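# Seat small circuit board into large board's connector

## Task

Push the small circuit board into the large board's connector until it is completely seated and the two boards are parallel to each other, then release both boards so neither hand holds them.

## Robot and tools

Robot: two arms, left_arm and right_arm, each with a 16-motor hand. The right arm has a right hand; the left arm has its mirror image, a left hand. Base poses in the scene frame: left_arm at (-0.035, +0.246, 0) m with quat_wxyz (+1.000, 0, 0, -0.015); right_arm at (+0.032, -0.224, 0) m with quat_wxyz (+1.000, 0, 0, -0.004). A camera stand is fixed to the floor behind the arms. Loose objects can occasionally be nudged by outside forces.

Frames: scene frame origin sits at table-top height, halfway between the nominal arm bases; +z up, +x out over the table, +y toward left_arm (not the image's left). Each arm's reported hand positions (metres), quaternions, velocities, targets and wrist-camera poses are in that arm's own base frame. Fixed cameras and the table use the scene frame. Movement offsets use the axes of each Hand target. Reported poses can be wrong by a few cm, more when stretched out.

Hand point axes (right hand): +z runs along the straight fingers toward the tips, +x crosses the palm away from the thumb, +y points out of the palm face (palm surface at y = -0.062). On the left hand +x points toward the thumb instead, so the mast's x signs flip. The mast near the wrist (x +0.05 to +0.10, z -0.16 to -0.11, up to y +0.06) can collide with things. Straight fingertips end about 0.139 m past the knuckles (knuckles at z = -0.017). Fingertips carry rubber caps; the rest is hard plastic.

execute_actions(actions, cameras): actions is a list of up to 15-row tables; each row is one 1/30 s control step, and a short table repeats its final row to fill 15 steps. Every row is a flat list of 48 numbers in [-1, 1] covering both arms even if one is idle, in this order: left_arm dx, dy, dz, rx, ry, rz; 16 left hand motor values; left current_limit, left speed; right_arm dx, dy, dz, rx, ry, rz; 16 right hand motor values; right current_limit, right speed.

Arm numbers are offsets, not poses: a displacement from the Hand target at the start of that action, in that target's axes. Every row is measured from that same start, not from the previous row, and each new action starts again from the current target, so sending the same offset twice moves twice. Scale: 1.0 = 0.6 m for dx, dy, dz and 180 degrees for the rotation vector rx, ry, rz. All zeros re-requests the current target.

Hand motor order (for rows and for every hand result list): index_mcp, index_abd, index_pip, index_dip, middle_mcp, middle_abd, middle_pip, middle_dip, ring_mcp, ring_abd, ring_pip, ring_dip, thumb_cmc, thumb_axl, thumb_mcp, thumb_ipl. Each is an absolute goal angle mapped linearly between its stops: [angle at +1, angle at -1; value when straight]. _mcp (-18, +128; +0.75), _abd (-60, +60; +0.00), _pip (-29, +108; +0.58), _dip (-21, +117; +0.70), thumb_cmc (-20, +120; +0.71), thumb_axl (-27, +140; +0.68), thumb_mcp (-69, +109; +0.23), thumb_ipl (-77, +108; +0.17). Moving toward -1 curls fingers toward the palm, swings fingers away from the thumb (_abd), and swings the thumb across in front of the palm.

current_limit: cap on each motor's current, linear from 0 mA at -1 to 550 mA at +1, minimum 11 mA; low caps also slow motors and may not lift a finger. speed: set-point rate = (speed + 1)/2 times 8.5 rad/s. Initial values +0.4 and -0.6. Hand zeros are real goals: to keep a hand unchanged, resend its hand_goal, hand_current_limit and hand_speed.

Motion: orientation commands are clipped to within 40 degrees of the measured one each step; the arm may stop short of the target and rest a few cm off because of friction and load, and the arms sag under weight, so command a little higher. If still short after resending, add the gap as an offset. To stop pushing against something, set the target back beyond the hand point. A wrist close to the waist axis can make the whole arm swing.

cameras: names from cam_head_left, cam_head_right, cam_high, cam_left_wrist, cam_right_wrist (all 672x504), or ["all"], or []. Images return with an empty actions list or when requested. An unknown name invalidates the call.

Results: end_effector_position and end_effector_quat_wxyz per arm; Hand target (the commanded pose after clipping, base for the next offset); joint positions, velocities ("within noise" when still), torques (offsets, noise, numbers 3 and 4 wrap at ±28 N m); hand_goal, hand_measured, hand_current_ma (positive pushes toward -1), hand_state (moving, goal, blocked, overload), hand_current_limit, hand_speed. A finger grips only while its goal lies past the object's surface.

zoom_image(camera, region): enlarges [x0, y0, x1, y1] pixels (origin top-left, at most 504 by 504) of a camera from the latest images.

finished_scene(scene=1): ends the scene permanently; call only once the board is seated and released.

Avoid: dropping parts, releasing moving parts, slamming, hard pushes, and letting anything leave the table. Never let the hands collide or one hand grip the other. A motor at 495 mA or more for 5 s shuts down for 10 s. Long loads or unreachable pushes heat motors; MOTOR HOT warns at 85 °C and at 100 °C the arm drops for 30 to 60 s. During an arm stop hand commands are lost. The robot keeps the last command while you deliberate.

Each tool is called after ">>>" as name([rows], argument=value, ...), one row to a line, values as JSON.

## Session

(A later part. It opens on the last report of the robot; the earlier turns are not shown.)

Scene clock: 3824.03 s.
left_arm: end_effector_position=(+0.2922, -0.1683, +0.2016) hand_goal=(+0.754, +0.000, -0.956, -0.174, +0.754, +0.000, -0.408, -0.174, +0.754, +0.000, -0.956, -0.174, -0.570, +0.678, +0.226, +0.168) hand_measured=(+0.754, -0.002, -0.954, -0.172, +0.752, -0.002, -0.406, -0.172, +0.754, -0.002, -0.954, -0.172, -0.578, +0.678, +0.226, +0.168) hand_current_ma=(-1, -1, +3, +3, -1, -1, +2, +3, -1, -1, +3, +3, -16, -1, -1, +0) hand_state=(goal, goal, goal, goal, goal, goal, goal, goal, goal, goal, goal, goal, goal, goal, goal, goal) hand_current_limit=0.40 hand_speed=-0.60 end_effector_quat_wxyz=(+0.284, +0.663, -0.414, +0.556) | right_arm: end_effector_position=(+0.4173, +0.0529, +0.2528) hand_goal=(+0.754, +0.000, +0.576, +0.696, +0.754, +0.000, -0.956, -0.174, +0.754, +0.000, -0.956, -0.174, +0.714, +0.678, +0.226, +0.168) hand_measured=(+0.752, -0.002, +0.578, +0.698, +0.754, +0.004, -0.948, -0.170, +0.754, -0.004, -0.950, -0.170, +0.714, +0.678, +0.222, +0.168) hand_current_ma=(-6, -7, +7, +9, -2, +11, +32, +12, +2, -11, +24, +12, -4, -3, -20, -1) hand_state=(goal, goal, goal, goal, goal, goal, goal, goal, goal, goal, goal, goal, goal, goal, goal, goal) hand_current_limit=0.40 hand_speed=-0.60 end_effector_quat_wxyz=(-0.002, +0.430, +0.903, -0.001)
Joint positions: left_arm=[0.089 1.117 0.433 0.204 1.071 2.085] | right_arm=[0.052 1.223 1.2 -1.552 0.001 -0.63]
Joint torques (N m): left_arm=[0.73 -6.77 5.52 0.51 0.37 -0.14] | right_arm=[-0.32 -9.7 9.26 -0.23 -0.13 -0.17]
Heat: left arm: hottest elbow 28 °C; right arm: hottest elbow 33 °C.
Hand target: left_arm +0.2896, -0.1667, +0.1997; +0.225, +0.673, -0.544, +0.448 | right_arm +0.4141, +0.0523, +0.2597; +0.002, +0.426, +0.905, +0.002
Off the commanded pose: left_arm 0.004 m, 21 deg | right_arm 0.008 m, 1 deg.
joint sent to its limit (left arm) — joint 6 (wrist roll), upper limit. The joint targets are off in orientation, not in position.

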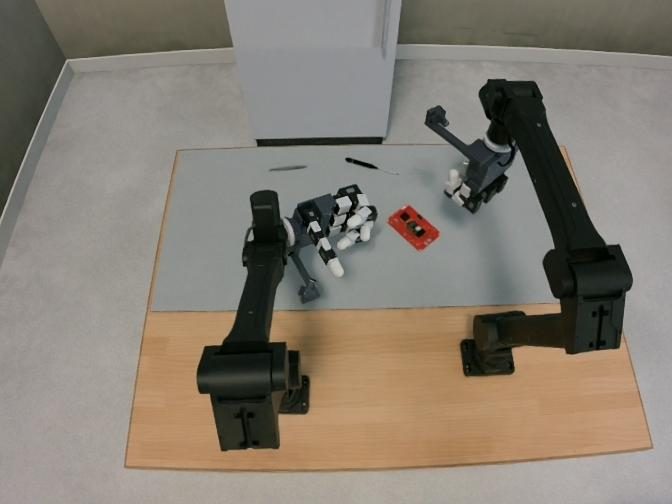

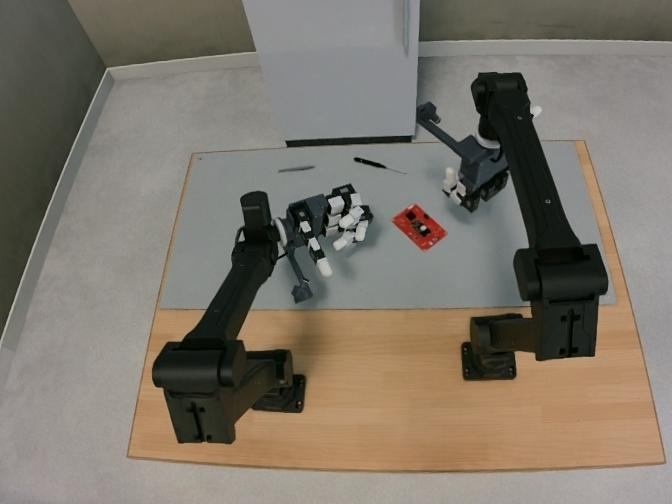

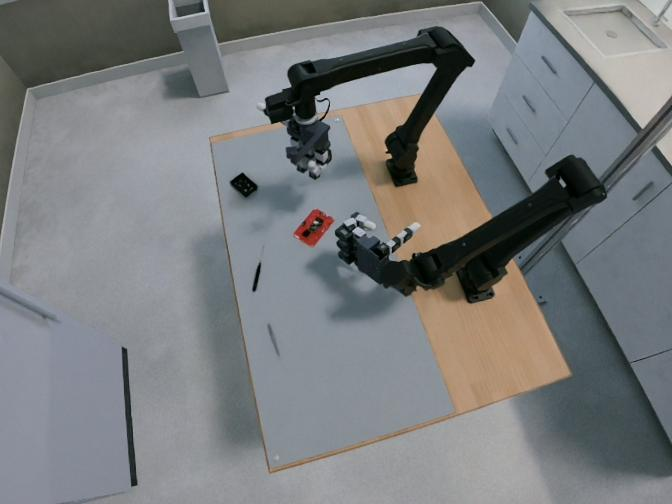

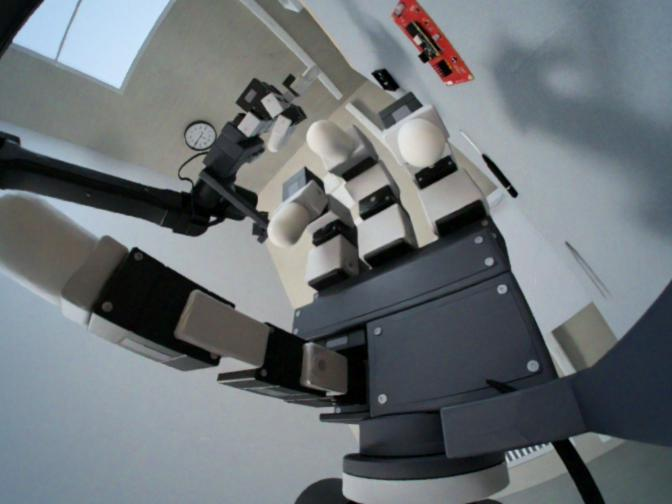

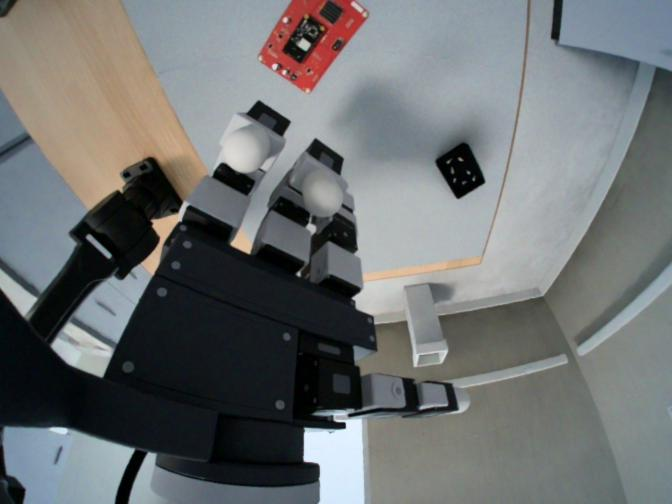

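>>> execute_actions([
  [[0,0,0,0,0,0,0.754,0,-0.956,-0.174,0.754,0,-0.408,-0.174,0.754,0,-0.956,-0.174,-0.571,0.678,0.226,0.168,0.4,-0.6,0.041,0.005,0.023,0,0,0,0.754,0,0.576,0.696,0.754,0,-0.956,-0.174,0.754,0,-0.956,-0.174,0.714,0.678,0.226,0.168,0.4,-0.6]],
  [[0,0,0,0,0,0,0.754,0,-0.956,-0.174,0.754,0,-0.408,-0.174,0.754,0,-0.956,-0.174,-0.571,0.678,0.226,0.168,0.4,-0.6,0.041,0.005,0.023,0,0,0,0.754,0,0.576,0.696,0.754,0,-0.956,-0.174,0.754,0,-0.956,-0.174,0.714,0.678,0.226,0.168,0.4,-0.6]],
  [[0,0,0,0,0,0,0.754,0,-0.956,-0.174,0.754,0,-0.408,-0.174,0.754,0,-0.956,-0.174,-0.571,0.678,0.226,0.168,0.4,-0.6,0.041,0.005,0.023,0,0,0,0.754,0,0.576,0.696,0.754,0,-0.956,-0.174,0.754,0,-0.956,-0.174,0.714,0.678,0.226,0.168,0.4,-0.6]],
  [[0,0,0,0,0,0,0.754,0,-0.956,-0.174,0.754,0,-0.408,-0.174,0.754,0,-0.956,-0.174,-0.571,0.678,0.226,0.168,0.4,-0.6,0.041,0.005,0.023,0,0,0,0.754,0,0.576,0.696,0.754,0,-0.956,-0.174,0.754,0,-0.956,-0.174,0.714,0.678,0.226,0.168,0.4,-0.6]],
], cameras=["cam_right_wrist"])

>>> zoom_image(camera="cam_right_wrist", region=[290, 0, 450, 150])

Scene clock: 3880.77 s.
left_arm: end_effector_position=(+0.2922, -0.1683, +0.2016) hand_goal=(+0.754, +0.000, -0.956, -0.174, +0.754, +0.000, -0.408, -0.174, +0.754, +0.000, -0.956, -0.174, -0.570, +0.678, +0.226, +0.168) hand_measured=(+0.754, -0.002, -0.954, -0.172, +0.752, -0.002, -0.406, -0.172, +0.754, -0.002, -0.954, -0.172, -0.578, +0.678, +0.226, +0.168) hand_current_ma=(-1, -1, +3, +3, -1, -1, +2, +3, -1, -1, +3, +3, -16, -1, -1, +0) hand_state=(goal, goal, goal, goal, goal, goal, goal, goal, goal, goal, goal, goal, goal, goal, goal, goal) hand_current_limit=0.40 hand_speed=-0.60 end_effector_quat_wxyz=(+0.284, +0.663, -0.414, +0.556) | right_arm: end_effector_position=(+0.3594, +0.1341, +0.1969) hand_goal=(+0.754, +0.000, +0.576, +0.696, +0.754, +0.000, -0.956, -0.174, +0.754, +0.000, -0.956, -0.174, +0.714, +0.678, +0.226, +0.168) hand_measured=(+0.752, -0.002, +0.578, +0.698, +0.754, +0.004, -0.948, -0.170, +0.754, -0.002, -0.950, -0.170, +0.714, +0.678, +0.222, +0.168) hand_current_ma=(-5, -5, +7, +9, -2, +11, +31, +12, +2, -10, +24, +12, -2, -3, -20, -1) hand_state=(goal, goal, goal, goal, goal, goal, goal, goal, goal, goal, goal, goal, goal, goal, goal, goal) hand_current_limit=0.40 hand_speed=-0.60 end_effector_quat_wxyz=(-0.008, +0.423, +0.906, -0.006)
Joint positions: left_arm=[0.089 1.117 0.433 0.204 1.071 2.085] | right_arm=[0.334 1.134 0.986 -1.443 -0.002 -0.363]
Joint torques (N m): left_arm=[0.91 -7.71 5.59 0.54 0.33 -0.19] | right_arm=[0.67 -7.88 9.14 0.43 0.05 0.06]
Heat: left arm: hottest elbow 28 °C; right arm: hottest elbow 34 °C.
Hand target: left_arm +0.2896, -0.1667, +0.1997; +0.225, +0.673, -0.544, +0.448 | right_arm +0.3611, +0.1359, +0.2044; +0.003, +0.426, +0.905, +0.002
Off the commanded pose: left_arm 0.004 m, 21 deg | right_arm 0.008 m, 2 deg.
joint sent to its limit (left arm) — joint 6 (wrist roll), upper limit. The joint targets are off in orientation, not in position.
Images, in order (width x height): cam_right_wrist 672x504.

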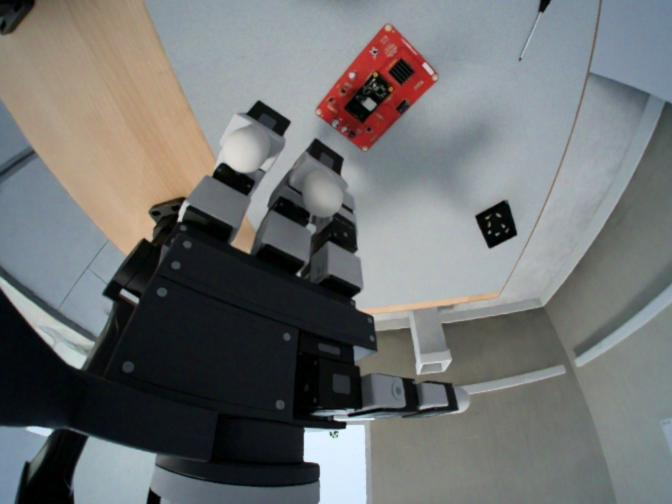

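Scaled by 3.150 from the camera's 672x504 image, which has a finer 960x720 frame.

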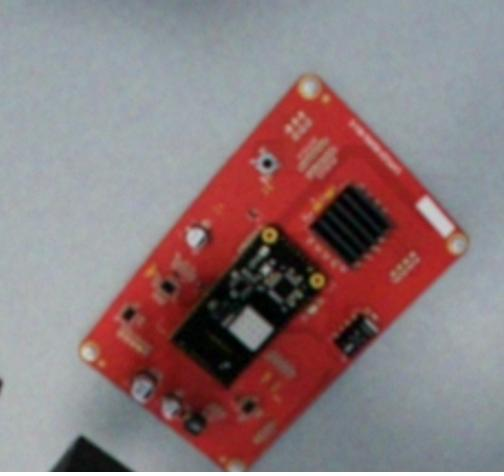

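>>> zoom_image(camera="cam_right_wrist", region=[335, 60, 405, 130])

>>> zoom_image(camera="cam_right_wrist", region=[310, 90, 370, 150])

>>> zoom_image(camera="cam_right_wrist", region=[380, 20, 440, 80])

Scaled by 7.200 from the camera's 672x504 image, which has a finer 960x720 frame.

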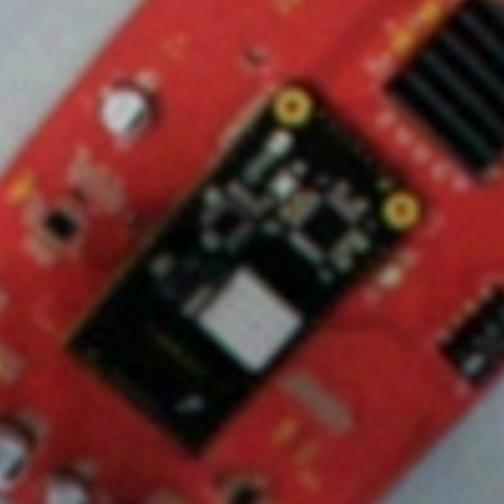

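Scaled by 8.400 from the camera's 672x504 image, which has a finer 960x720 frame.

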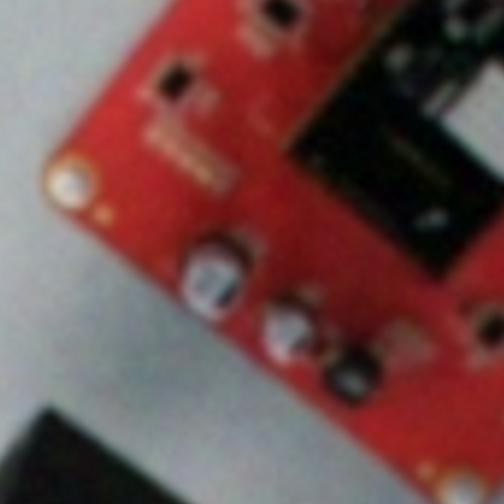

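Scaled by 8.400 from the camera's 672x504 image, which has a finer 960x720 frame.

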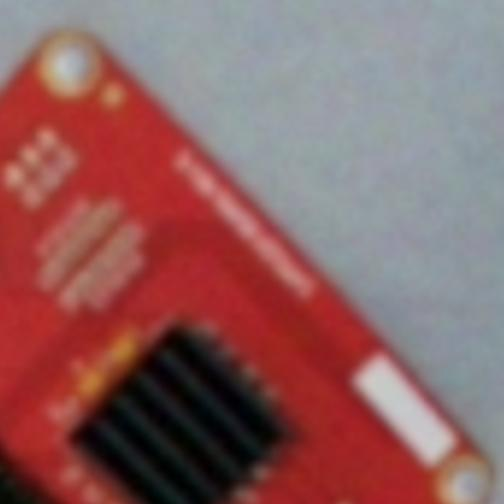

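>>> execute_actions([
  [[-0.0042,0.016,0.029,0,0,0,0.754,0,-0.956,-0.174,0.754,0,-0.408,-0.174,0.754,0,-0.956,-0.174,-0.571,0.678,0.226,0.168,0.4,-0.6,0,0,0,0,0,0,0.754,0,0.576,0.696,0.754,0,-0.956,-0.174,0.754,0,-0.956,-0.174,0.714,0.678,0.226,0.168,0.4,-0.6]],
  [[-0.0042,0.016,0.029,0,0,0,0.754,0,-0.956,-0.174,0.754,0,-0.408,-0.174,0.754,0,-0.956,-0.174,-0.571,0.678,0.226,0.168,0.4,-0.6,0,0,0,0,0,0,0.754,0,0.576,0.696,0.754,0,-0.956,-0.174,0.754,0,-0.956,-0.174,0.714,0.678,0.226,0.168,0.4,-0.6]],
  [[-0.0042,0.016,0.029,0,0,0,0.754,0,-0.956,-0.174,0.754,0,-0.408,-0.174,0.754,0,-0.956,-0.174,-0.571,0.678,0.226,0.168,0.4,-0.6,0,0,0,0,0,0,0.754,0,0.576,0.696,0.754,0,-0.956,-0.174,0.754,0,-0.956,-0.174,0.714,0.678,0.226,0.168,0.4,-0.6]],
], cameras=["cam_left_wrist"])

>>> zoom_image(camera="cam_left_wrist", region=[370, 0, 490, 120])

Scene clock: 3927.47 s.
left_arm: end_effector_position=(+0.2830, -0.2116, +0.1660) hand_goal=(+0.754, +0.000, -0.956, -0.174, +0.754, +0.000, -0.408, -0.174, +0.754, +0.000, -0.956, -0.174, -0.570, +0.678, +0.226, +0.168) hand_measured=(+0.754, -0.002, -0.954, -0.172, +0.752, -0.002, -0.406, -0.172, +0.754, -0.002, -0.954, -0.172, -0.578, +0.678, +0.226, +0.168) hand_current_ma=(-1, -1, +3, +3, -1, -1, +2, +3, -1, -1, +3, +3, -16, -1, -1, +0) hand_state=(goal, goal, goal, goal, goal, goal, goal, goal, goal, goal, goal, goal, goal, goal, goal, goal) hand_current_limit=0.40 hand_speed=-0.60 end_effector_quat_wxyz=(+0.267, +0.689, -0.432, +0.517) | right_arm: end_effector_position=(+0.3594, +0.1340, +0.1969) hand_goal=(+0.754, +0.000, +0.576, +0.696, +0.754, +0.000, -0.956, -0.174, +0.754, +0.000, -0.956, -0.174, +0.714, +0.678, +0.226, +0.168) hand_measured=(+0.752, -0.002, +0.578, +0.698, +0.754, +0.004, -0.948, -0.170, +0.754, -0.002, -0.950, -0.170, +0.714, +0.678, +0.222, +0.168) hand_current_ma=(-5, -5, +7, +9, -2, +11, +31, +12, +2, -10, +24, +12, -2, -3, -20, -1) hand_state=(goal, goal, goal, goal, goal, goal, goal, goal, goal, goal, goal, goal, goal, goal, goal, goal) hand_current_limit=0.40 hand_speed=-0.60 end_effector_quat_wxyz=(-0.008, +0.424, +0.906, -0.006)
Joint positions: left_arm=[-0.078 1.144 0.402 0.208 0.885 2.085] | right_arm=[0.334 1.134 0.986 -1.443 -0.002 -0.362]
Joint torques (N m): left_arm=[-0.21 -6.12 5.86 1.03 0.35 -0.15] | right_arm=[0.67 -7.88 9.14 0.44 0.06 0.04]
Heat: left arm: hottest elbow 28 °C; right arm: hottest elbow 35 °C.
Hand target: left_arm +0.2814, -0.2128, +0.1622; +0.225, +0.673, -0.544, +0.448 | right_arm +0.3611, +0.1358, +0.2044; +0.003, +0.426, +0.905, +0.002
Off the commanded pose: left_arm 0.004 m, 16 deg | right_arm 0.008 m, 2 deg.
joint sent to its limit (left arm) — joint 6 (wrist roll), upper limit. The joint targets are off in orientation, not in position.
Images, in order (width x height): cam_left_wrist 672x504.

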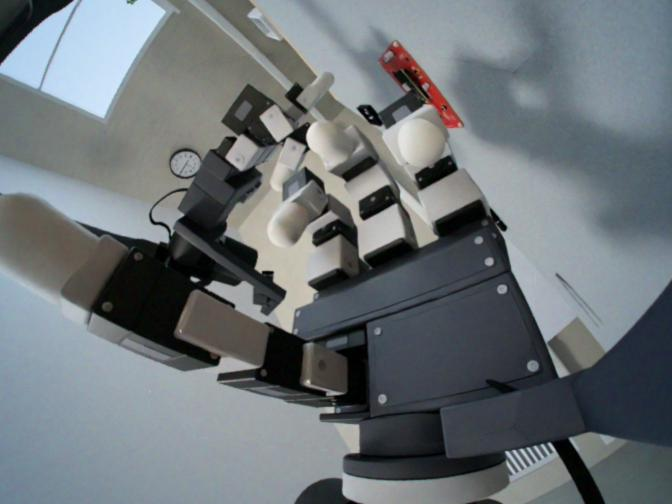

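Scaled by 4.200 from the camera's 672x504 image, which has a finer 960x720 frame.

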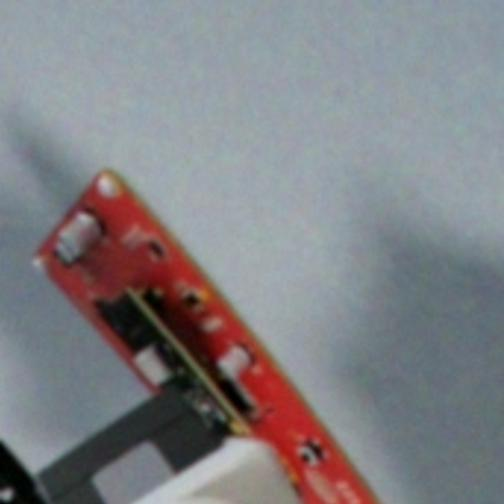

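>>> zoom_image(camera="cam_left_wrist", region=[385, 55, 435, 105])

>>> zoom_image(camera="cam_left_wrist", region=[388, 60, 418, 90])

Scaled by 10.080 from the camera's 672x504 image, which has a finer 960x720 frame.

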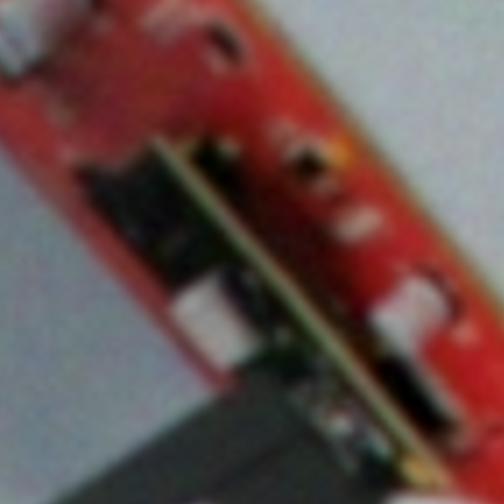

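Scaled by 16.800 from the camera's 672x504 image, which has a finer 960x720 frame.

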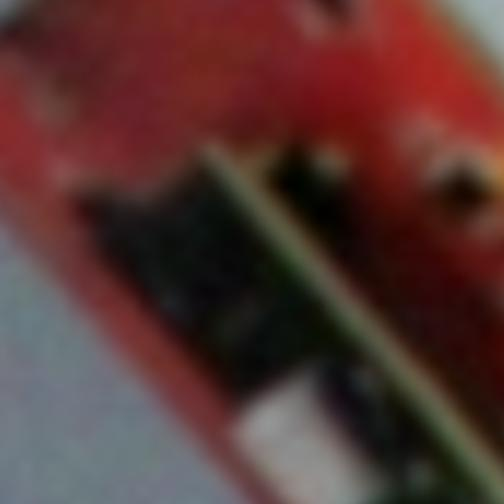

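>>> execute_actions([
  [[0.005,-0.019,-0.035,0,0,0,0.754,0,-0.956,-0.174,0.754,0,-0.408,-0.174,0.754,0,-0.956,-0.174,-0.571,0.678,0.226,0.168,0.4,-0.6,0,0,0,0,0,0,0.754,0,0.576,0.696,0.754,0,-0.956,-0.174,0.754,0,-0.956,-0.174,0.714,0.678,0.226,0.168,0.4,-0.6]],
], cameras=["cam_left_wrist"])

>>> zoom_image(camera="cam_left_wrist", region=[380, 0, 480, 100])

>>> zoom_image(camera="cam_left_wrist", region=[390, 25, 450, 85])

Scene clock: 4067.67 s.
left_arm: end_effector_position=(+0.2836, -0.1971, +0.1748) hand_goal=(+0.754, +0.000, -0.956, -0.174, +0.754, +0.000, -0.408, -0.174, +0.754, +0.000, -0.956, -0.174, -0.570, +0.678, +0.226, +0.168) hand_measured=(+0.754, -0.002, -0.954, -0.172, +0.752, -0.002, -0.406, -0.172, +0.754, -0.002, -0.954, -0.172, -0.578, +0.678, +0.226, +0.168) hand_current_ma=(-1, -1, +3, +3, -1, -1, +2, +3, -1, -1, +3, +3, -16, -1, -1, +0) hand_state=(goal, goal, goal, goal, goal, goal, goal, goal, goal, goal, goal, goal, goal, goal, goal, goal) hand_current_limit=0.40 hand_speed=-0.60 end_effector_quat_wxyz=(+0.274, +0.687, -0.422, +0.525) | right_arm: end_effector_position=(+0.3594, +0.1340, +0.1969) hand_goal=(+0.754, +0.000, +0.576, +0.696, +0.754, +0.000, -0.956, -0.174, +0.754, +0.000, -0.956, -0.174, +0.714, +0.678, +0.226, +0.168) hand_measured=(+0.752, -0.002, +0.578, +0.698, +0.754, +0.004, -0.948, -0.170, +0.754, -0.002, -0.950, -0.170, +0.714, +0.678, +0.222, +0.168) hand_current_ma=(-5, -5, +7, +9, -2, +11, +31, +12, +2, -10, +24, +12, -2, -3, -20, -1) hand_state=(goal, goal, goal, goal, goal, goal, goal, goal, goal, goal, goal, goal, goal, goal, goal, goal) hand_current_limit=0.40 hand_speed=-0.60 end_effector_quat_wxyz=(-0.008, +0.424, +0.906, -0.006)
Joint positions: left_arm=[-0.022 1.126 0.402 0.192 0.94 2.085] | right_arm=[0.334 1.134 0.986 -1.443 -0.002 -0.362]
Joint torques (N m): left_arm=[1.49 -7.06 6.31 0.91 0.66 -0.15] | right_arm=[0.67 -7.94 9.14 0.44 0.06 0.04]
Heat: left arm: hottest elbow 29 °C; right arm: hottest elbow 35 °C.
Hand target: left_arm +0.2846, -0.1943, +0.1772; +0.225, +0.673, -0.544, +0.448 | right_arm +0.3611, +0.1358, +0.2044; +0.003, +0.426, +0.905, +0.002
Off the commanded pose: left_arm 0.004 m, 18 deg | right_arm 0.008 m, 2 deg.
joint sent to its limit (left arm) — joint 6 (wrist roll), upper limit. The joint targets are off in orientation, not in position.
Images, in order (width x height): cam_left_wrist 672x504.

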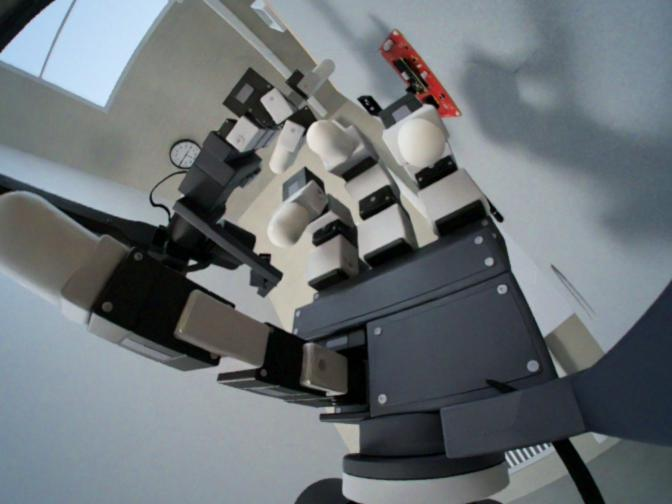

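Scaled by 5.040 from the camera's 672x504 image, which has a finer 960x720 frame.

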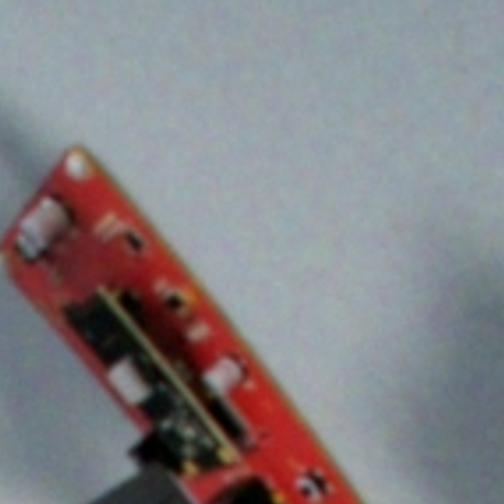

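Scaled by 8.400 from the camera's 672x504 image, which has a finer 960x720 frame.

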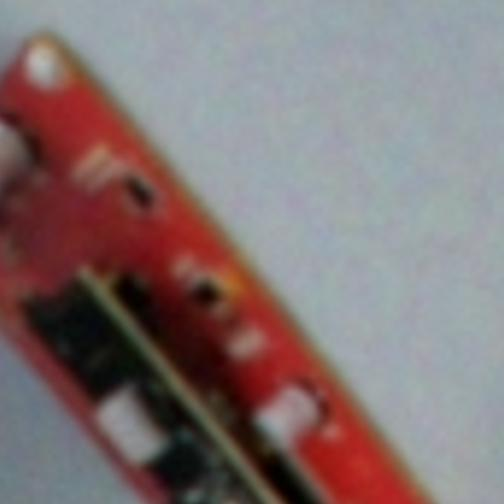

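>>> zoom_image(camera="cam_left_wrist", region=[420, 60, 480, 120])

>>> zoom_image(camera="cam_left_wrist", region=[375, 20, 425, 70])

>>> zoom_image(camera="cam_left_wrist", region=[400, 60, 440, 100])

Scaled by 8.400 from the camera's 672x504 image, which has a finer 960x720 frame.

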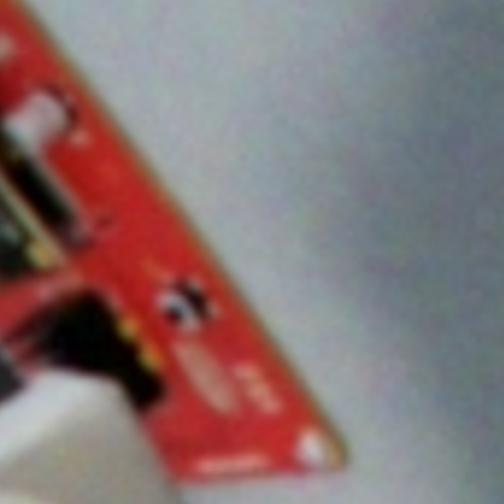

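Scaled by 10.080 from the camera's 672x504 image, which has a finer 960x720 frame.

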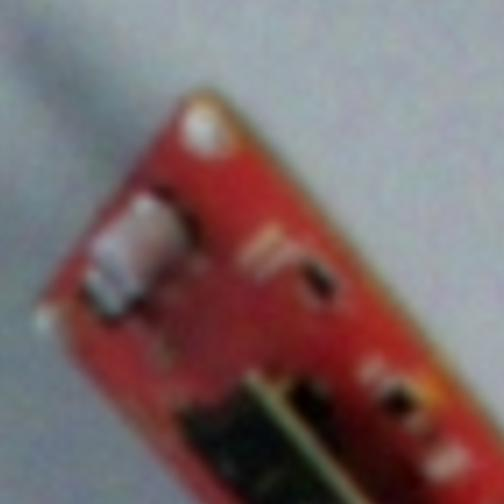

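Scaled by 12.600 from the camera's 672x504 image, which has a finer 960x720 frame.

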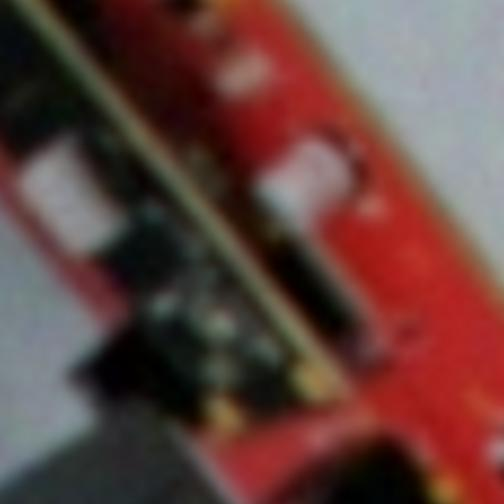

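>>> execute_actions(actions=[], cameras=["cam_left_wrist","cam_right_wrist","cam_head_left"])

>>> zoom_image(camera="cam_left_wrist", region=[375, 20, 475, 120])

Scene clock: 4109.60 s.
left_arm: end_effector_position=(+0.2836, -0.1971, +0.1748) hand_goal=(+0.754, +0.000, -0.956, -0.174, +0.754, +0.000, -0.408, -0.174, +0.754, +0.000, -0.956, -0.174, -0.570, +0.678, +0.226, +0.168) hand_measured=(+0.754, -0.002, -0.954, -0.172, +0.752, -0.002, -0.406, -0.172, +0.754, -0.002, -0.954, -0.172, -0.578, +0.678, +0.226, +0.168) hand_current_ma=(-1, -1, +3, +3, -1, -1, +2, +3, -1, -1, +3, +3, -16, -1, -1, +0) hand_state=(goal, goal, goal, goal, goal, goal, goal, goal, goal, goal, goal, goal, goal, goal, goal, goal) hand_current_limit=0.40 hand_speed=-0.60 end_effector_quat_wxyz=(+0.274, +0.687, -0.422, +0.525) | right_arm: end_effector_position=(+0.3594, +0.1340, +0.1969) hand_goal=(+0.754, +0.000, +0.576, +0.696, +0.754, +0.000, -0.956, -0.174, +0.754, +0.000, -0.956, -0.174, +0.714, +0.678, +0.226, +0.168) hand_measured=(+0.752, -0.002, +0.578, +0.698, +0.754, +0.004, -0.948, -0.170, +0.754, -0.002, -0.950, -0.170, +0.714, +0.678, +0.222, +0.168) hand_current_ma=(-5, -5, +7, +9, -2, +11, +31, +12, +2, -10, +24, +12, -2, -3, -20, -1) hand_state=(goal, goal, goal, goal, goal, goal, goal, goal, goal, goal, goal, goal, goal, goal, goal, goal) hand_current_limit=0.40 hand_speed=-0.60 end_effector_quat_wxyz=(-0.008, +0.424, +0.906, -0.006)
Joint positions: left_arm=[-0.022 1.126 0.402 0.192 0.941 2.085] | right_arm=[0.334 1.134 0.986 -1.443 -0.002 -0.362]
Joint velocities: within noise
Joint torques (N m): left_arm=[1.08 -6.89 6.34 0.88 0.7 -0.17] | right_arm=[0.73 -7.94 9.16 0.44 0.06 0.04]
Heat: left arm: hottest elbow 29 °C; right arm: hottest elbow 35 °C.
Hand target: left_arm +0.2845, -0.1943, +0.1773; +0.225, +0.673, -0.544, +0.448 | right_arm +0.3611, +0.1358, +0.2044; +0.003, +0.426, +0.905, +0.002
Off the commanded pose: left_arm 0.004 m, 18 deg | right_arm 0.008 m, 2 deg.
Images, in order (width x height): cam_head_left 672x504, cam_left_wrist 672x504, cam_right_wrist 672x504.

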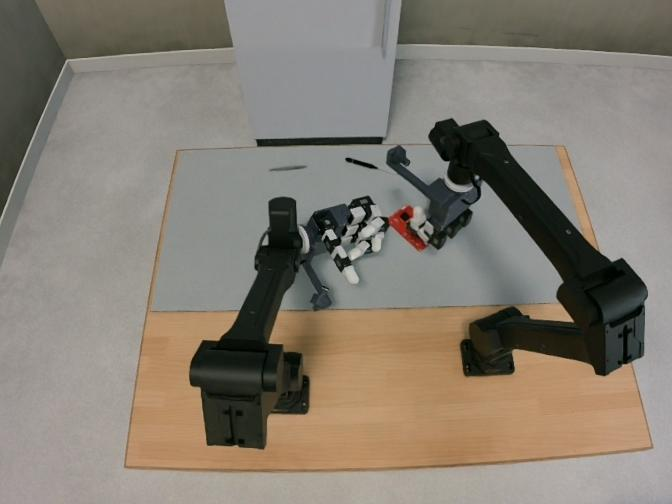

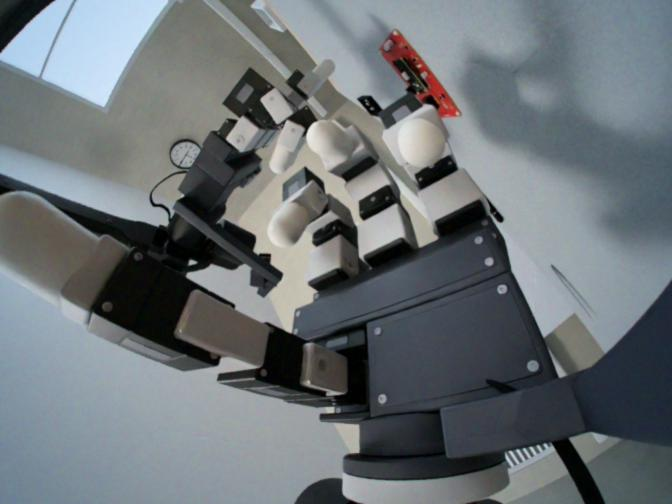

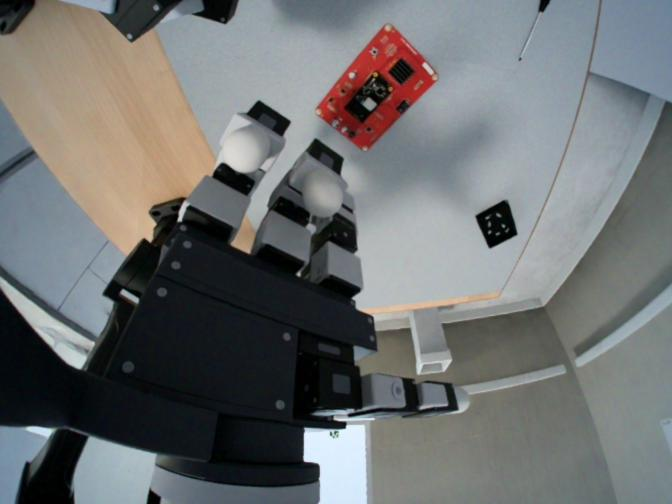

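Scaled by 5.040 from the camera's 672x504 image, which has a finer 960x720 frame.

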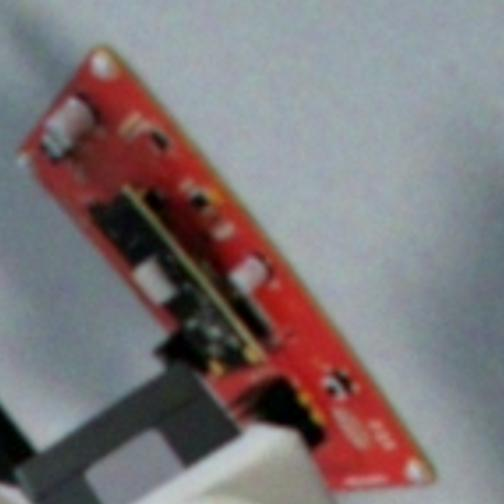

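>>> zoom_image(camera="cam_left_wrist", region=[388, 45, 438, 100])

>>> zoom_image(camera="cam_right_wrist", region=[310, 20, 440, 150])

Scaled by 9.164 from the camera's 672x504 image, which has a finer 960x720 frame.

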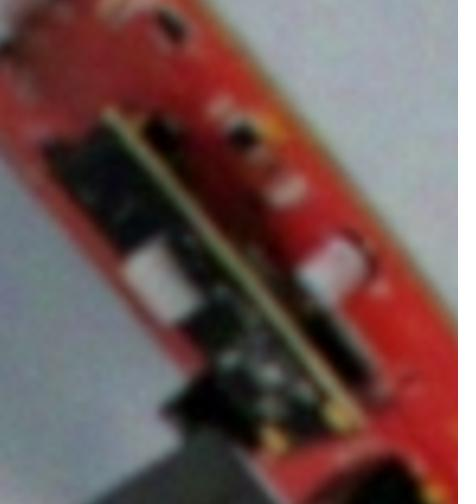

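Scaled by 3.877 from the camera's 672x504 image, which has a finer 960x720 frame.

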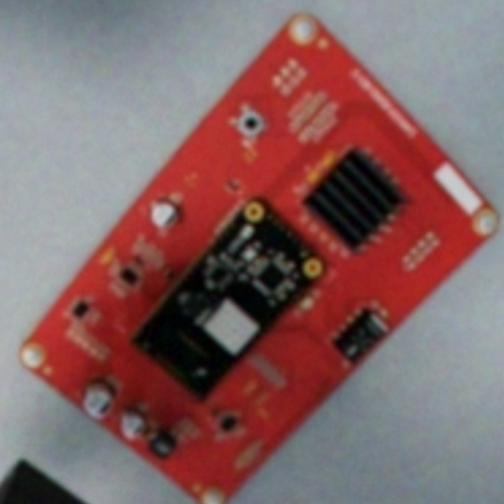

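>>> execute_actions([
  [[0,0,0,0,0,0,0.754,0,-0.956,-0.174,0.754,0,-0.408,-0.174,0.754,0,-0.956,-0.174,-0.571,0.678,0.226,0.168,0.4,-0.6,0.0115,0.036,0,0,0,0,0.754,0,0.576,0.696,0.754,0,-0.956,-0.174,0.754,0,-0.956,-0.174,0.714,0.678,0.226,0.168,0.4,-0.6]],
  [[0,0,0,0,0,0,0.754,0,-0.956,-0.174,0.754,0,-0.408,-0.174,0.754,0,-0.956,-0.174,-0.571,0.678,0.226,0.168,0.4,-0.6,0.0115,0.036,0,0,0,0,0.754,0,0.576,0.696,0.754,0,-0.956,-0.174,0.754,0,-0.956,-0.174,0.714,0.678,0.226,0.168,0.4,-0.6]],
  [[0,0,0,0,0,0,0.754,0,-0.956,-0.174,0.754,0,-0.408,-0.174,0.754,0,-0.956,-0.174,-0.571,0.678,0.226,0.168,0.4,-0.6,0.0115,0.036,0,0,0,0,0.754,0,0.576,0.696,0.754,0,-0.956,-0.174,0.754,0,-0.956,-0.174,0.714,0.678,0.226,0.168,0.4,-0.6]],
])

Scene clock: 4134.97 s.
left_arm: end_effector_position=(+0.2834, -0.1971, +0.1749) hand_goal=(+0.754, +0.000, -0.956, -0.174, +0.754, +0.000, -0.408, -0.174, +0.754, +0.000, -0.956, -0.174, -0.570, +0.678, +0.226, +0.168) hand_measured=(+0.754, -0.002, -0.954, -0.172, +0.752, -0.002, -0.406, -0.172, +0.754, -0.002, -0.954, -0.172, -0.578, +0.678, +0.226, +0.168) hand_current_ma=(-1, -1, +3, +3, -1, -1, +2, +3, -1, -1, +3, +3, -16, -1, -1, +0) hand_state=(goal, goal, goal, goal, goal, goal, goal, goal, goal, goal, goal, goal, goal, goal, goal, goal) hand_current_limit=0.40 hand_speed=-0.60 end_effector_quat_wxyz=(+0.274, +0.687, -0.422, +0.525) | right_arm: end_effector_position=(+0.3820, +0.1837, +0.1863) hand_goal=(+0.754, +0.000, +0.576, +0.696, +0.754, +0.000, -0.956, -0.174, +0.754, +0.000, -0.956, -0.174, +0.714, +0.678, +0.226, +0.168) hand_measured=(+0.752, -0.002, +0.578, +0.698, +0.754, +0.004, -0.948, -0.170, +0.754, -0.002, -0.950, -0.170, +0.714, +0.678, +0.222, +0.168) hand_current_ma=(-5, -5, +7, +9, -2, +11, +31, +12, +2, -10, +24, +12, -2, -3, -20, -1) hand_state=(goal, goal, goal, goal, goal, goal, goal, goal, goal, goal, goal, goal, goal, goal, goal, goal) hand_current_limit=0.40 hand_speed=-0.60 end_effector_quat_wxyz=(-0.012, +0.423, +0.906, -0.015)
Joint positions: left_arm=[-0.022 1.126 0.402 0.192 0.942 2.085] | right_arm=[0.453 1.26 1.062 -1.411 0 -0.244]
Joint torques (N m): left_arm=[1.55 -6.89 6.22 0.91 0.68 -0.18] | right_arm=[0.62 -7.71 13.11 0.27 0.01 -0.01]
Heat: left arm: hottest elbow 29 °C; right arm: hottest elbow 35 °C.
Hand target: left_arm +0.2845, -0.1943, +0.1773; +0.225, +0.673, -0.544, +0.448 | right_arm +0.3977, +0.1932, +0.2046; +0.002, +0.426, +0.905, +0.002
Off the commanded pose: left_arm 0.004 m, 18 deg | right_arm 0.026 m, 3 deg.
joint sent to its limit (left arm) — joint 6 (wrist roll), upper limit. The joint targets are off in orientation, not in position.

>>> execute_actions([
  [[0,0,0,0,0,0,0.754,0,-0.956,-0.174,0.754,0,-0.408,-0.174,0.754,0,-0.956,-0.174,-0.571,0.678,0.226,0.168,0.4,-0.6,0,0,0.02,0,0,0,0.754,0,0.576,0.696,0.754,0,-0.956,-0.174,0.754,0,-0.956,-0.174,0.714,0.678,0.226,0.168,0.4,-0.6]],
  [[0,0,0,0,0,0,0.754,0,-0.956,-0.174,0.754,0,-0.408,-0.174,0.754,0,-0.956,-0.174,-0.571,0.678,0.226,0.168,0.4,-0.6,0,0,0.02,0,0,0,0.754,0,0.576,0.696,0.754,0,-0.956,-0.174,0.754,0,-0.956,-0.174,0.714,0.678,0.226,0.168,0.4,-0.6]],
  [[0,0,0,0,0,0,0.754,0,-0.956,-0.174,0.754,0,-0.408,-0.174,0.754,0,-0.956,-0.174,-0.571,0.678,0.226,0.168,0.4,-0.6,0,0,0.02,0,0,0,0.754,0,0.576,0.696,0.754,0,-0.956,-0.174,0.754,0,-0.956,-0.174,0.714,0.678,0.226,0.168,0.4,-0.6]],
], cameras=["cam_left_wrist"])

Scene clock: 4145.40 s.
left_arm: end_effector_position=(+0.2834, -0.1971, +0.1749) hand_goal=(+0.754, +0.000, -0.956, -0.174, +0.754, +0.000, -0.408, -0.174, +0.754, +0.000, -0.956, -0.174, -0.570, +0.678, +0.226, +0.168) hand_measured=(+0.754, -0.002, -0.954, -0.172, +0.752, -0.002, -0.406, -0.172, +0.754, -0.002, -0.954, -0.172, -0.578, +0.678, +0.226, +0.168) hand_current_ma=(-1, -1, +3, +3, -1, -1, +2, +3, -1, -1, +3, +3, -16, -1, -1, +0) hand_state=(goal, goal, goal, goal, goal, goal, goal, goal, goal, goal, goal, goal, goal, goal, goal, goal) hand_current_limit=0.40 hand_speed=-0.60 end_effector_quat_wxyz=(+0.274, +0.687, -0.422, +0.525) | right_arm: end_effector_position=(+0.3953, +0.1901, +0.1705) hand_goal=(+0.754, +0.000, +0.576, +0.696, +0.754, +0.000, -0.956, -0.174, +0.754, +0.000, -0.956, -0.174, +0.714, +0.678, +0.226, +0.168) hand_measured=(+0.752, -0.002, +0.578, +0.698, +0.754, +0.004, -0.948, -0.170, +0.754, -0.002, -0.950, -0.170, +0.714, +0.678, +0.222, +0.168) hand_current_ma=(-5, -5, +7, +9, -2, +11, +31, +12, +2, -10, +24, +12, -2, -3, -20, -1) hand_state=(goal, goal, goal, goal, goal, goal, goal, goal, goal, goal, goal, goal, goal, goal, goal, goal) hand_current_limit=0.40 hand_speed=-0.60 end_effector_quat_wxyz=(+0.001, +0.423, +0.906, +0.001)
Joint positions: left_arm=[-0.022 1.126 0.402 0.192 0.942 2.085] | right_arm=[0.453 1.284 1.032 -1.315 0 -0.244]
Joint torques (N m): left_arm=[1.49 -7.3 6.38 0.79 0.68 -0.16] | right_arm=[0.62 -8.18 8.99 0.53 0.04 0.04]
Heat: left arm: hottest elbow 29 °C; right arm: hottest elbow 36 °C.
Hand target: left_arm +0.2845, -0.1943, +0.1773; +0.225, +0.673, -0.544, +0.448 | right_arm +0.3979, +0.1932, +0.1687; +0.003, +0.426, +0.905, +0.002
Off the commanded pose: left_arm 0.004 m, 18 deg | right_arm 0.005 m, 0 deg.
joint sent to its limit (left arm) — joint 6 (wrist roll), upper limit. The joint targets are off in orientation, not in position.
Images, in order (width x height): cam_left_wrist 672x504.

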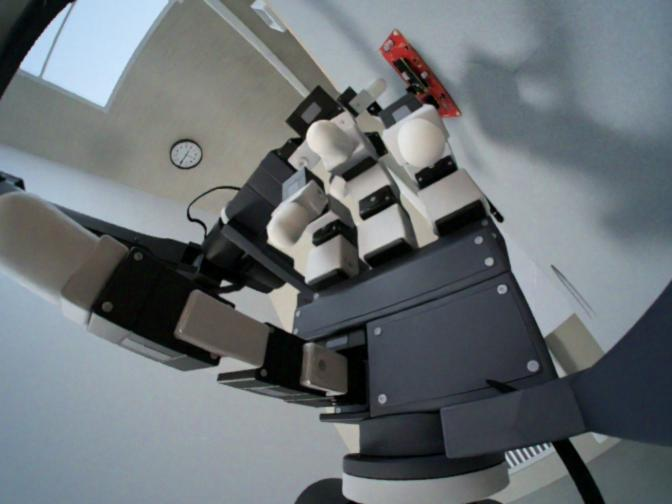

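>>> execute_actions([
  [[0,0,0,0,0,0,0.754,0,-0.956,-0.174,0.754,0,-0.408,-0.174,0.754,0,-0.956,-0.174,-0.571,0.678,0.226,0.168,0.4,-0.6,0,0,0.015,0,0,0,0.754,0,0.576,0.696,0.754,0,-0.956,-0.174,0.754,0,-0.956,-0.174,0.714,0.678,0.226,0.168,0.4,-0.6]],
  [[0,0,0,0,0,0,0.754,0,-0.956,-0.174,0.754,0,-0.408,-0.174,0.754,0,-0.956,-0.174,-0.571,0.678,0.226,0.168,0.4,-0.6,0,0,0.012,0,0,0,0.754,0,0.576,0.696,0.754,0,-0.956,-0.174,0.754,0,-0.956,-0.174,0.714,0.678,0.226,0.168,0.4,-0.6]],
], cameras=["cam_left_wrist"])

>>> zoom_image(camera="cam_left_wrist", region=[360, 20, 460, 120])

Scene clock: 4153.70 s.
left_arm: end_effector_position=(+0.2834, -0.1971, +0.1749) hand_goal=(+0.754, +0.000, -0.956, -0.174, +0.754, +0.000, -0.408, -0.174, +0.754, +0.000, -0.956, -0.174, -0.570, +0.678, +0.226, +0.168) hand_measured=(+0.754, -0.002, -0.954, -0.172, +0.752, -0.002, -0.406, -0.172, +0.754, -0.002, -0.954, -0.172, -0.578, +0.678, +0.226, +0.168) hand_current_ma=(-1, -1, +3, +3, -1, -1, +2, +3, -1, -1, +3, +3, -16, -1, -1, +0) hand_state=(goal, goal, goal, goal, goal, goal, goal, goal, goal, goal, goal, goal, goal, goal, goal, goal) hand_current_limit=0.40 hand_speed=-0.60 end_effector_quat_wxyz=(+0.274, +0.687, -0.422, +0.525) | right_arm: end_effector_position=(+0.3958, +0.1903, +0.1553) hand_goal=(+0.754, +0.000, +0.576, +0.696, +0.754, +0.000, -0.956, -0.174, +0.754, +0.000, -0.956, -0.174, +0.714, +0.678, +0.226, +0.168) hand_measured=(+0.752, -0.002, +0.578, +0.698, +0.754, +0.004, -0.948, -0.170, +0.754, -0.002, -0.950, -0.170, +0.714, +0.678, +0.222, +0.168) hand_current_ma=(-5, -5, +7, +9, -2, +11, +31, +12, +2, -10, +24, +12, -2, -3, -20, -1) hand_state=(goal, goal, goal, goal, goal, goal, goal, goal, goal, goal, goal, goal, goal, goal, goal, goal) hand_current_limit=0.40 hand_speed=-0.60 end_effector_quat_wxyz=(+0.002, +0.423, +0.906, +0.002)
Joint positions: left_arm=[-0.022 1.126 0.402 0.192 0.942 2.085] | right_arm=[0.453 1.295 1 -1.269 0 -0.244]
Joint torques (N m): left_arm=[1.08 -6.77 6.24 0.85 0.7 -0.17] | right_arm=[0.62 -8.18 8.83 0.51 0.03 0.04]
Heat: left arm: hottest elbow 29 °C; right arm: hottest elbow 35 °C.
Hand target: left_arm +0.2845, -0.1943, +0.1773; +0.225, +0.673, -0.544, +0.448 | right_arm +0.3981, +0.1933, +0.1525; +0.003, +0.426, +0.905, +0.002
Off the commanded pose: left_arm 0.004 m, 18 deg | right_arm 0.005 m, 0 deg.
joint sent to its limit (left arm) — joint 6 (wrist roll), upper limit. The joint targets are off in orientation, not in position.
Images, in order (width x height): cam_left_wrist 672x504.

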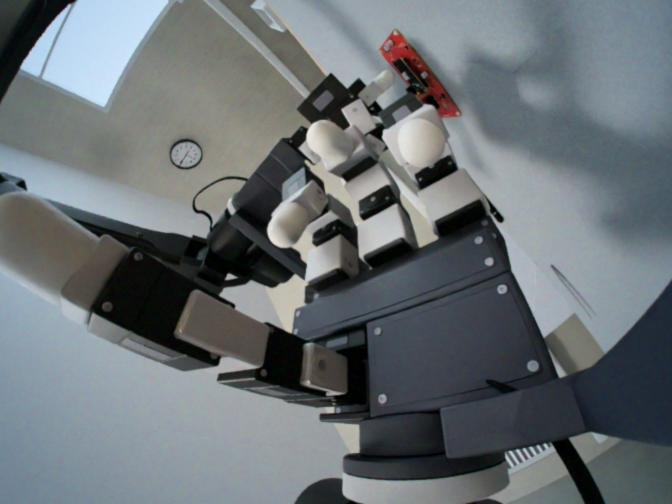

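Scaled by 5.040 from the camera's 672x504 image, which has a finer 960x720 frame.

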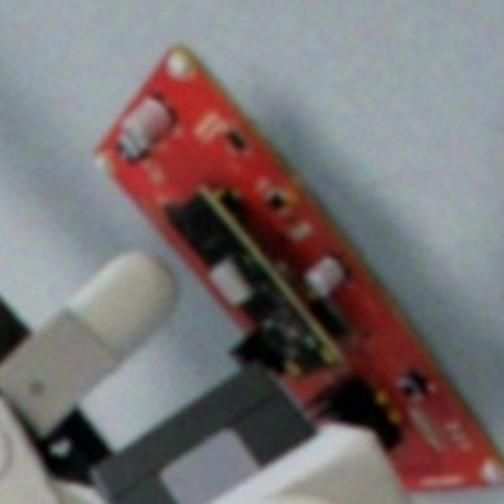

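>>> execute_actions([
  [[0,0,0,0,0,0,0.754,0,-0.956,-0.174,0.754,0,-0.408,-0.174,0.754,0,-0.956,-0.174,-0.571,0.678,0.226,0.168,0.4,-0.6,0.006,0.003,0.003,0,0,0,0.754,0,0.576,0.696,0.754,0,-0.956,-0.174,0.754,0,-0.956,-0.174,0.714,0.678,0.226,0.168,0.4,-0.6]],
])

Scene clock: 4160.23 s.
left_arm: end_effector_position=(+0.2834, -0.1971, +0.1749) hand_goal=(+0.754, +0.000, -0.956, -0.174, +0.754, +0.000, -0.408, -0.174, +0.754, +0.000, -0.956, -0.174, -0.570, +0.678, +0.226, +0.168) hand_measured=(+0.754, -0.002, -0.954, -0.172, +0.752, -0.002, -0.406, -0.172, +0.754, -0.002, -0.954, -0.172, -0.578, +0.678, +0.226, +0.168) hand_current_ma=(-1, -1, +3, +3, -1, -1, +2, +3, -1, -1, +3, +3, -16, -1, -1, +0) hand_state=(goal, goal, goal, goal, goal, goal, goal, goal, goal, goal, goal, goal, goal, goal, goal, goal) hand_current_limit=0.40 hand_speed=-0.60 end_effector_quat_wxyz=(+0.274, +0.687, -0.422, +0.525) | right_arm: end_effector_position=(+0.3959, +0.1931, +0.1545) hand_goal=(+0.754, +0.000, +0.576, +0.696, +0.754, +0.000, -0.956, -0.174, +0.754, +0.000, -0.956, -0.174, +0.714, +0.678, +0.226, +0.168) hand_measured=(+0.752, -0.002, +0.578, +0.698, +0.754, +0.004, -0.948, -0.170, +0.754, -0.002, -0.950, -0.170, +0.714, +0.678, +0.222, +0.168) hand_current_ma=(-5, -5, +7, +9, -2, +11, +31, +12, +2, -10, +24, +12, -2, -3, -20, -1) hand_state=(goal, goal, goal, goal, goal, goal, goal, goal, goal, goal, goal, goal, goal, goal, goal, goal) hand_current_limit=0.40 hand_speed=-0.60 end_effector_quat_wxyz=(+0.003, +0.425, +0.905, +0.003)
Joint positions: left_arm=[-0.022 1.126 0.402 0.192 0.942 2.085] | right_arm=[0.461 1.298 1 -1.264 0 -0.233]
Joint torques (N m): left_arm=[1.44 -7.12 6.16 0.81 0.69 -0.17] | right_arm=[0.91 -8 8.69 0.5 0.04 0.06]
Heat: left arm: hottest elbow 29 °C; right arm: hottest elbow 35 °C.
Hand target: left_arm +0.2845, -0.1943, +0.1773; +0.225, +0.673, -0.544, +0.448 | right_arm +0.3973, +0.1971, +0.1506; +0.002, +0.426, +0.905, +0.002
Off the commanded pose: left_arm 0.004 m, 18 deg | right_arm 0.006 m, 0 deg.
joint sent to its limit (left arm) — joint 6 (wrist roll), upper limit. The joint targets are off in orientation, not in position.

>>> execute_actions([
  [[0,0,0,0,0,0,0.754,0,-0.956,-0.174,0.754,0,-0.408,-0.174,0.754,0,-0.956,-0.174,-0.571,0.678,0.226,0.168,0.4,-0.6,0,0,0.012,0,0,0,0.754,0,0.576,0.696,0.754,0,-0.956,-0.174,0.754,0,-0.956,-0.174,0.714,0.678,0.226,0.168,0.4,-0.6]],
])

Scene clock: 4166.47 s.
left_arm: end_effector_position=(+0.2834, -0.1971, +0.1749) hand_goal=(+0.754, +0.000, -0.956, -0.174, +0.754, +0.000, -0.408, -0.174, +0.754, +0.000, -0.956, -0.174, -0.570, +0.678, +0.226, +0.168) hand_measured=(+0.754, -0.002, -0.954, -0.172, +0.752, -0.002, -0.406, -0.172, +0.754, -0.002, -0.954, -0.172, -0.578, +0.678, +0.226, +0.168) hand_current_ma=(-1, -1, +3, +3, -1, -1, +2, +3, -1, -1, +3, +3, -16, -1, -1, +0) hand_state=(goal, goal, goal, goal, goal, goal, goal, goal, goal, goal, goal, goal, goal, goal, goal, goal) hand_current_limit=0.40 hand_speed=-0.60 end_effector_quat_wxyz=(+0.274, +0.687, -0.422, +0.525) | right_arm: end_effector_position=(+0.3957, +0.1930, +0.1461) hand_goal=(+0.754, +0.000, +0.576, +0.696, +0.754, +0.000, -0.956, -0.174, +0.754, +0.000, -0.956, -0.174, +0.714, +0.678, +0.226, +0.168) hand_measured=(+0.752, -0.002, +0.578, +0.698, +0.754, +0.004, -0.948, -0.170, +0.754, -0.002, -0.950, -0.170, +0.714, +0.678, +0.222, +0.168) hand_current_ma=(-5, -5, +7, +9, -2, +11, +31, +12, +2, -10, +24, +12, -2, -3, -20, -1) hand_state=(goal, goal, goal, goal, goal, goal, goal, goal, goal, goal, goal, goal, goal, goal, goal, goal) hand_current_limit=0.40 hand_speed=-0.60 end_effector_quat_wxyz=(+0.002, +0.425, +0.905, +0.002)
Joint positions: left_arm=[-0.022 1.126 0.402 0.192 0.942 2.085] | right_arm=[0.461 1.306 0.985 -1.243 0 -0.233]
Joint torques (N m): left_arm=[1.03 -6.83 6.15 0.83 0.67 -0.15] | right_arm=[0.91 -8.18 8.76 0.51 0.04 0.04]
Heat: left arm: hottest elbow 29 °C; right arm: hottest elbow 35 °C.
Hand target: left_arm +0.2845, -0.1943, +0.1773; +0.225, +0.673, -0.544, +0.448 | right_arm +0.3974, +0.1971, +0.1435; +0.003, +0.426, +0.905, +0.002
Off the commanded pose: left_arm 0.004 m, 18 deg | right_arm 0.005 m, 0 deg.
joint sent to its limit (left arm) — joint 6 (wrist roll), upper limit. The joint targets are off in orientation, not in position.


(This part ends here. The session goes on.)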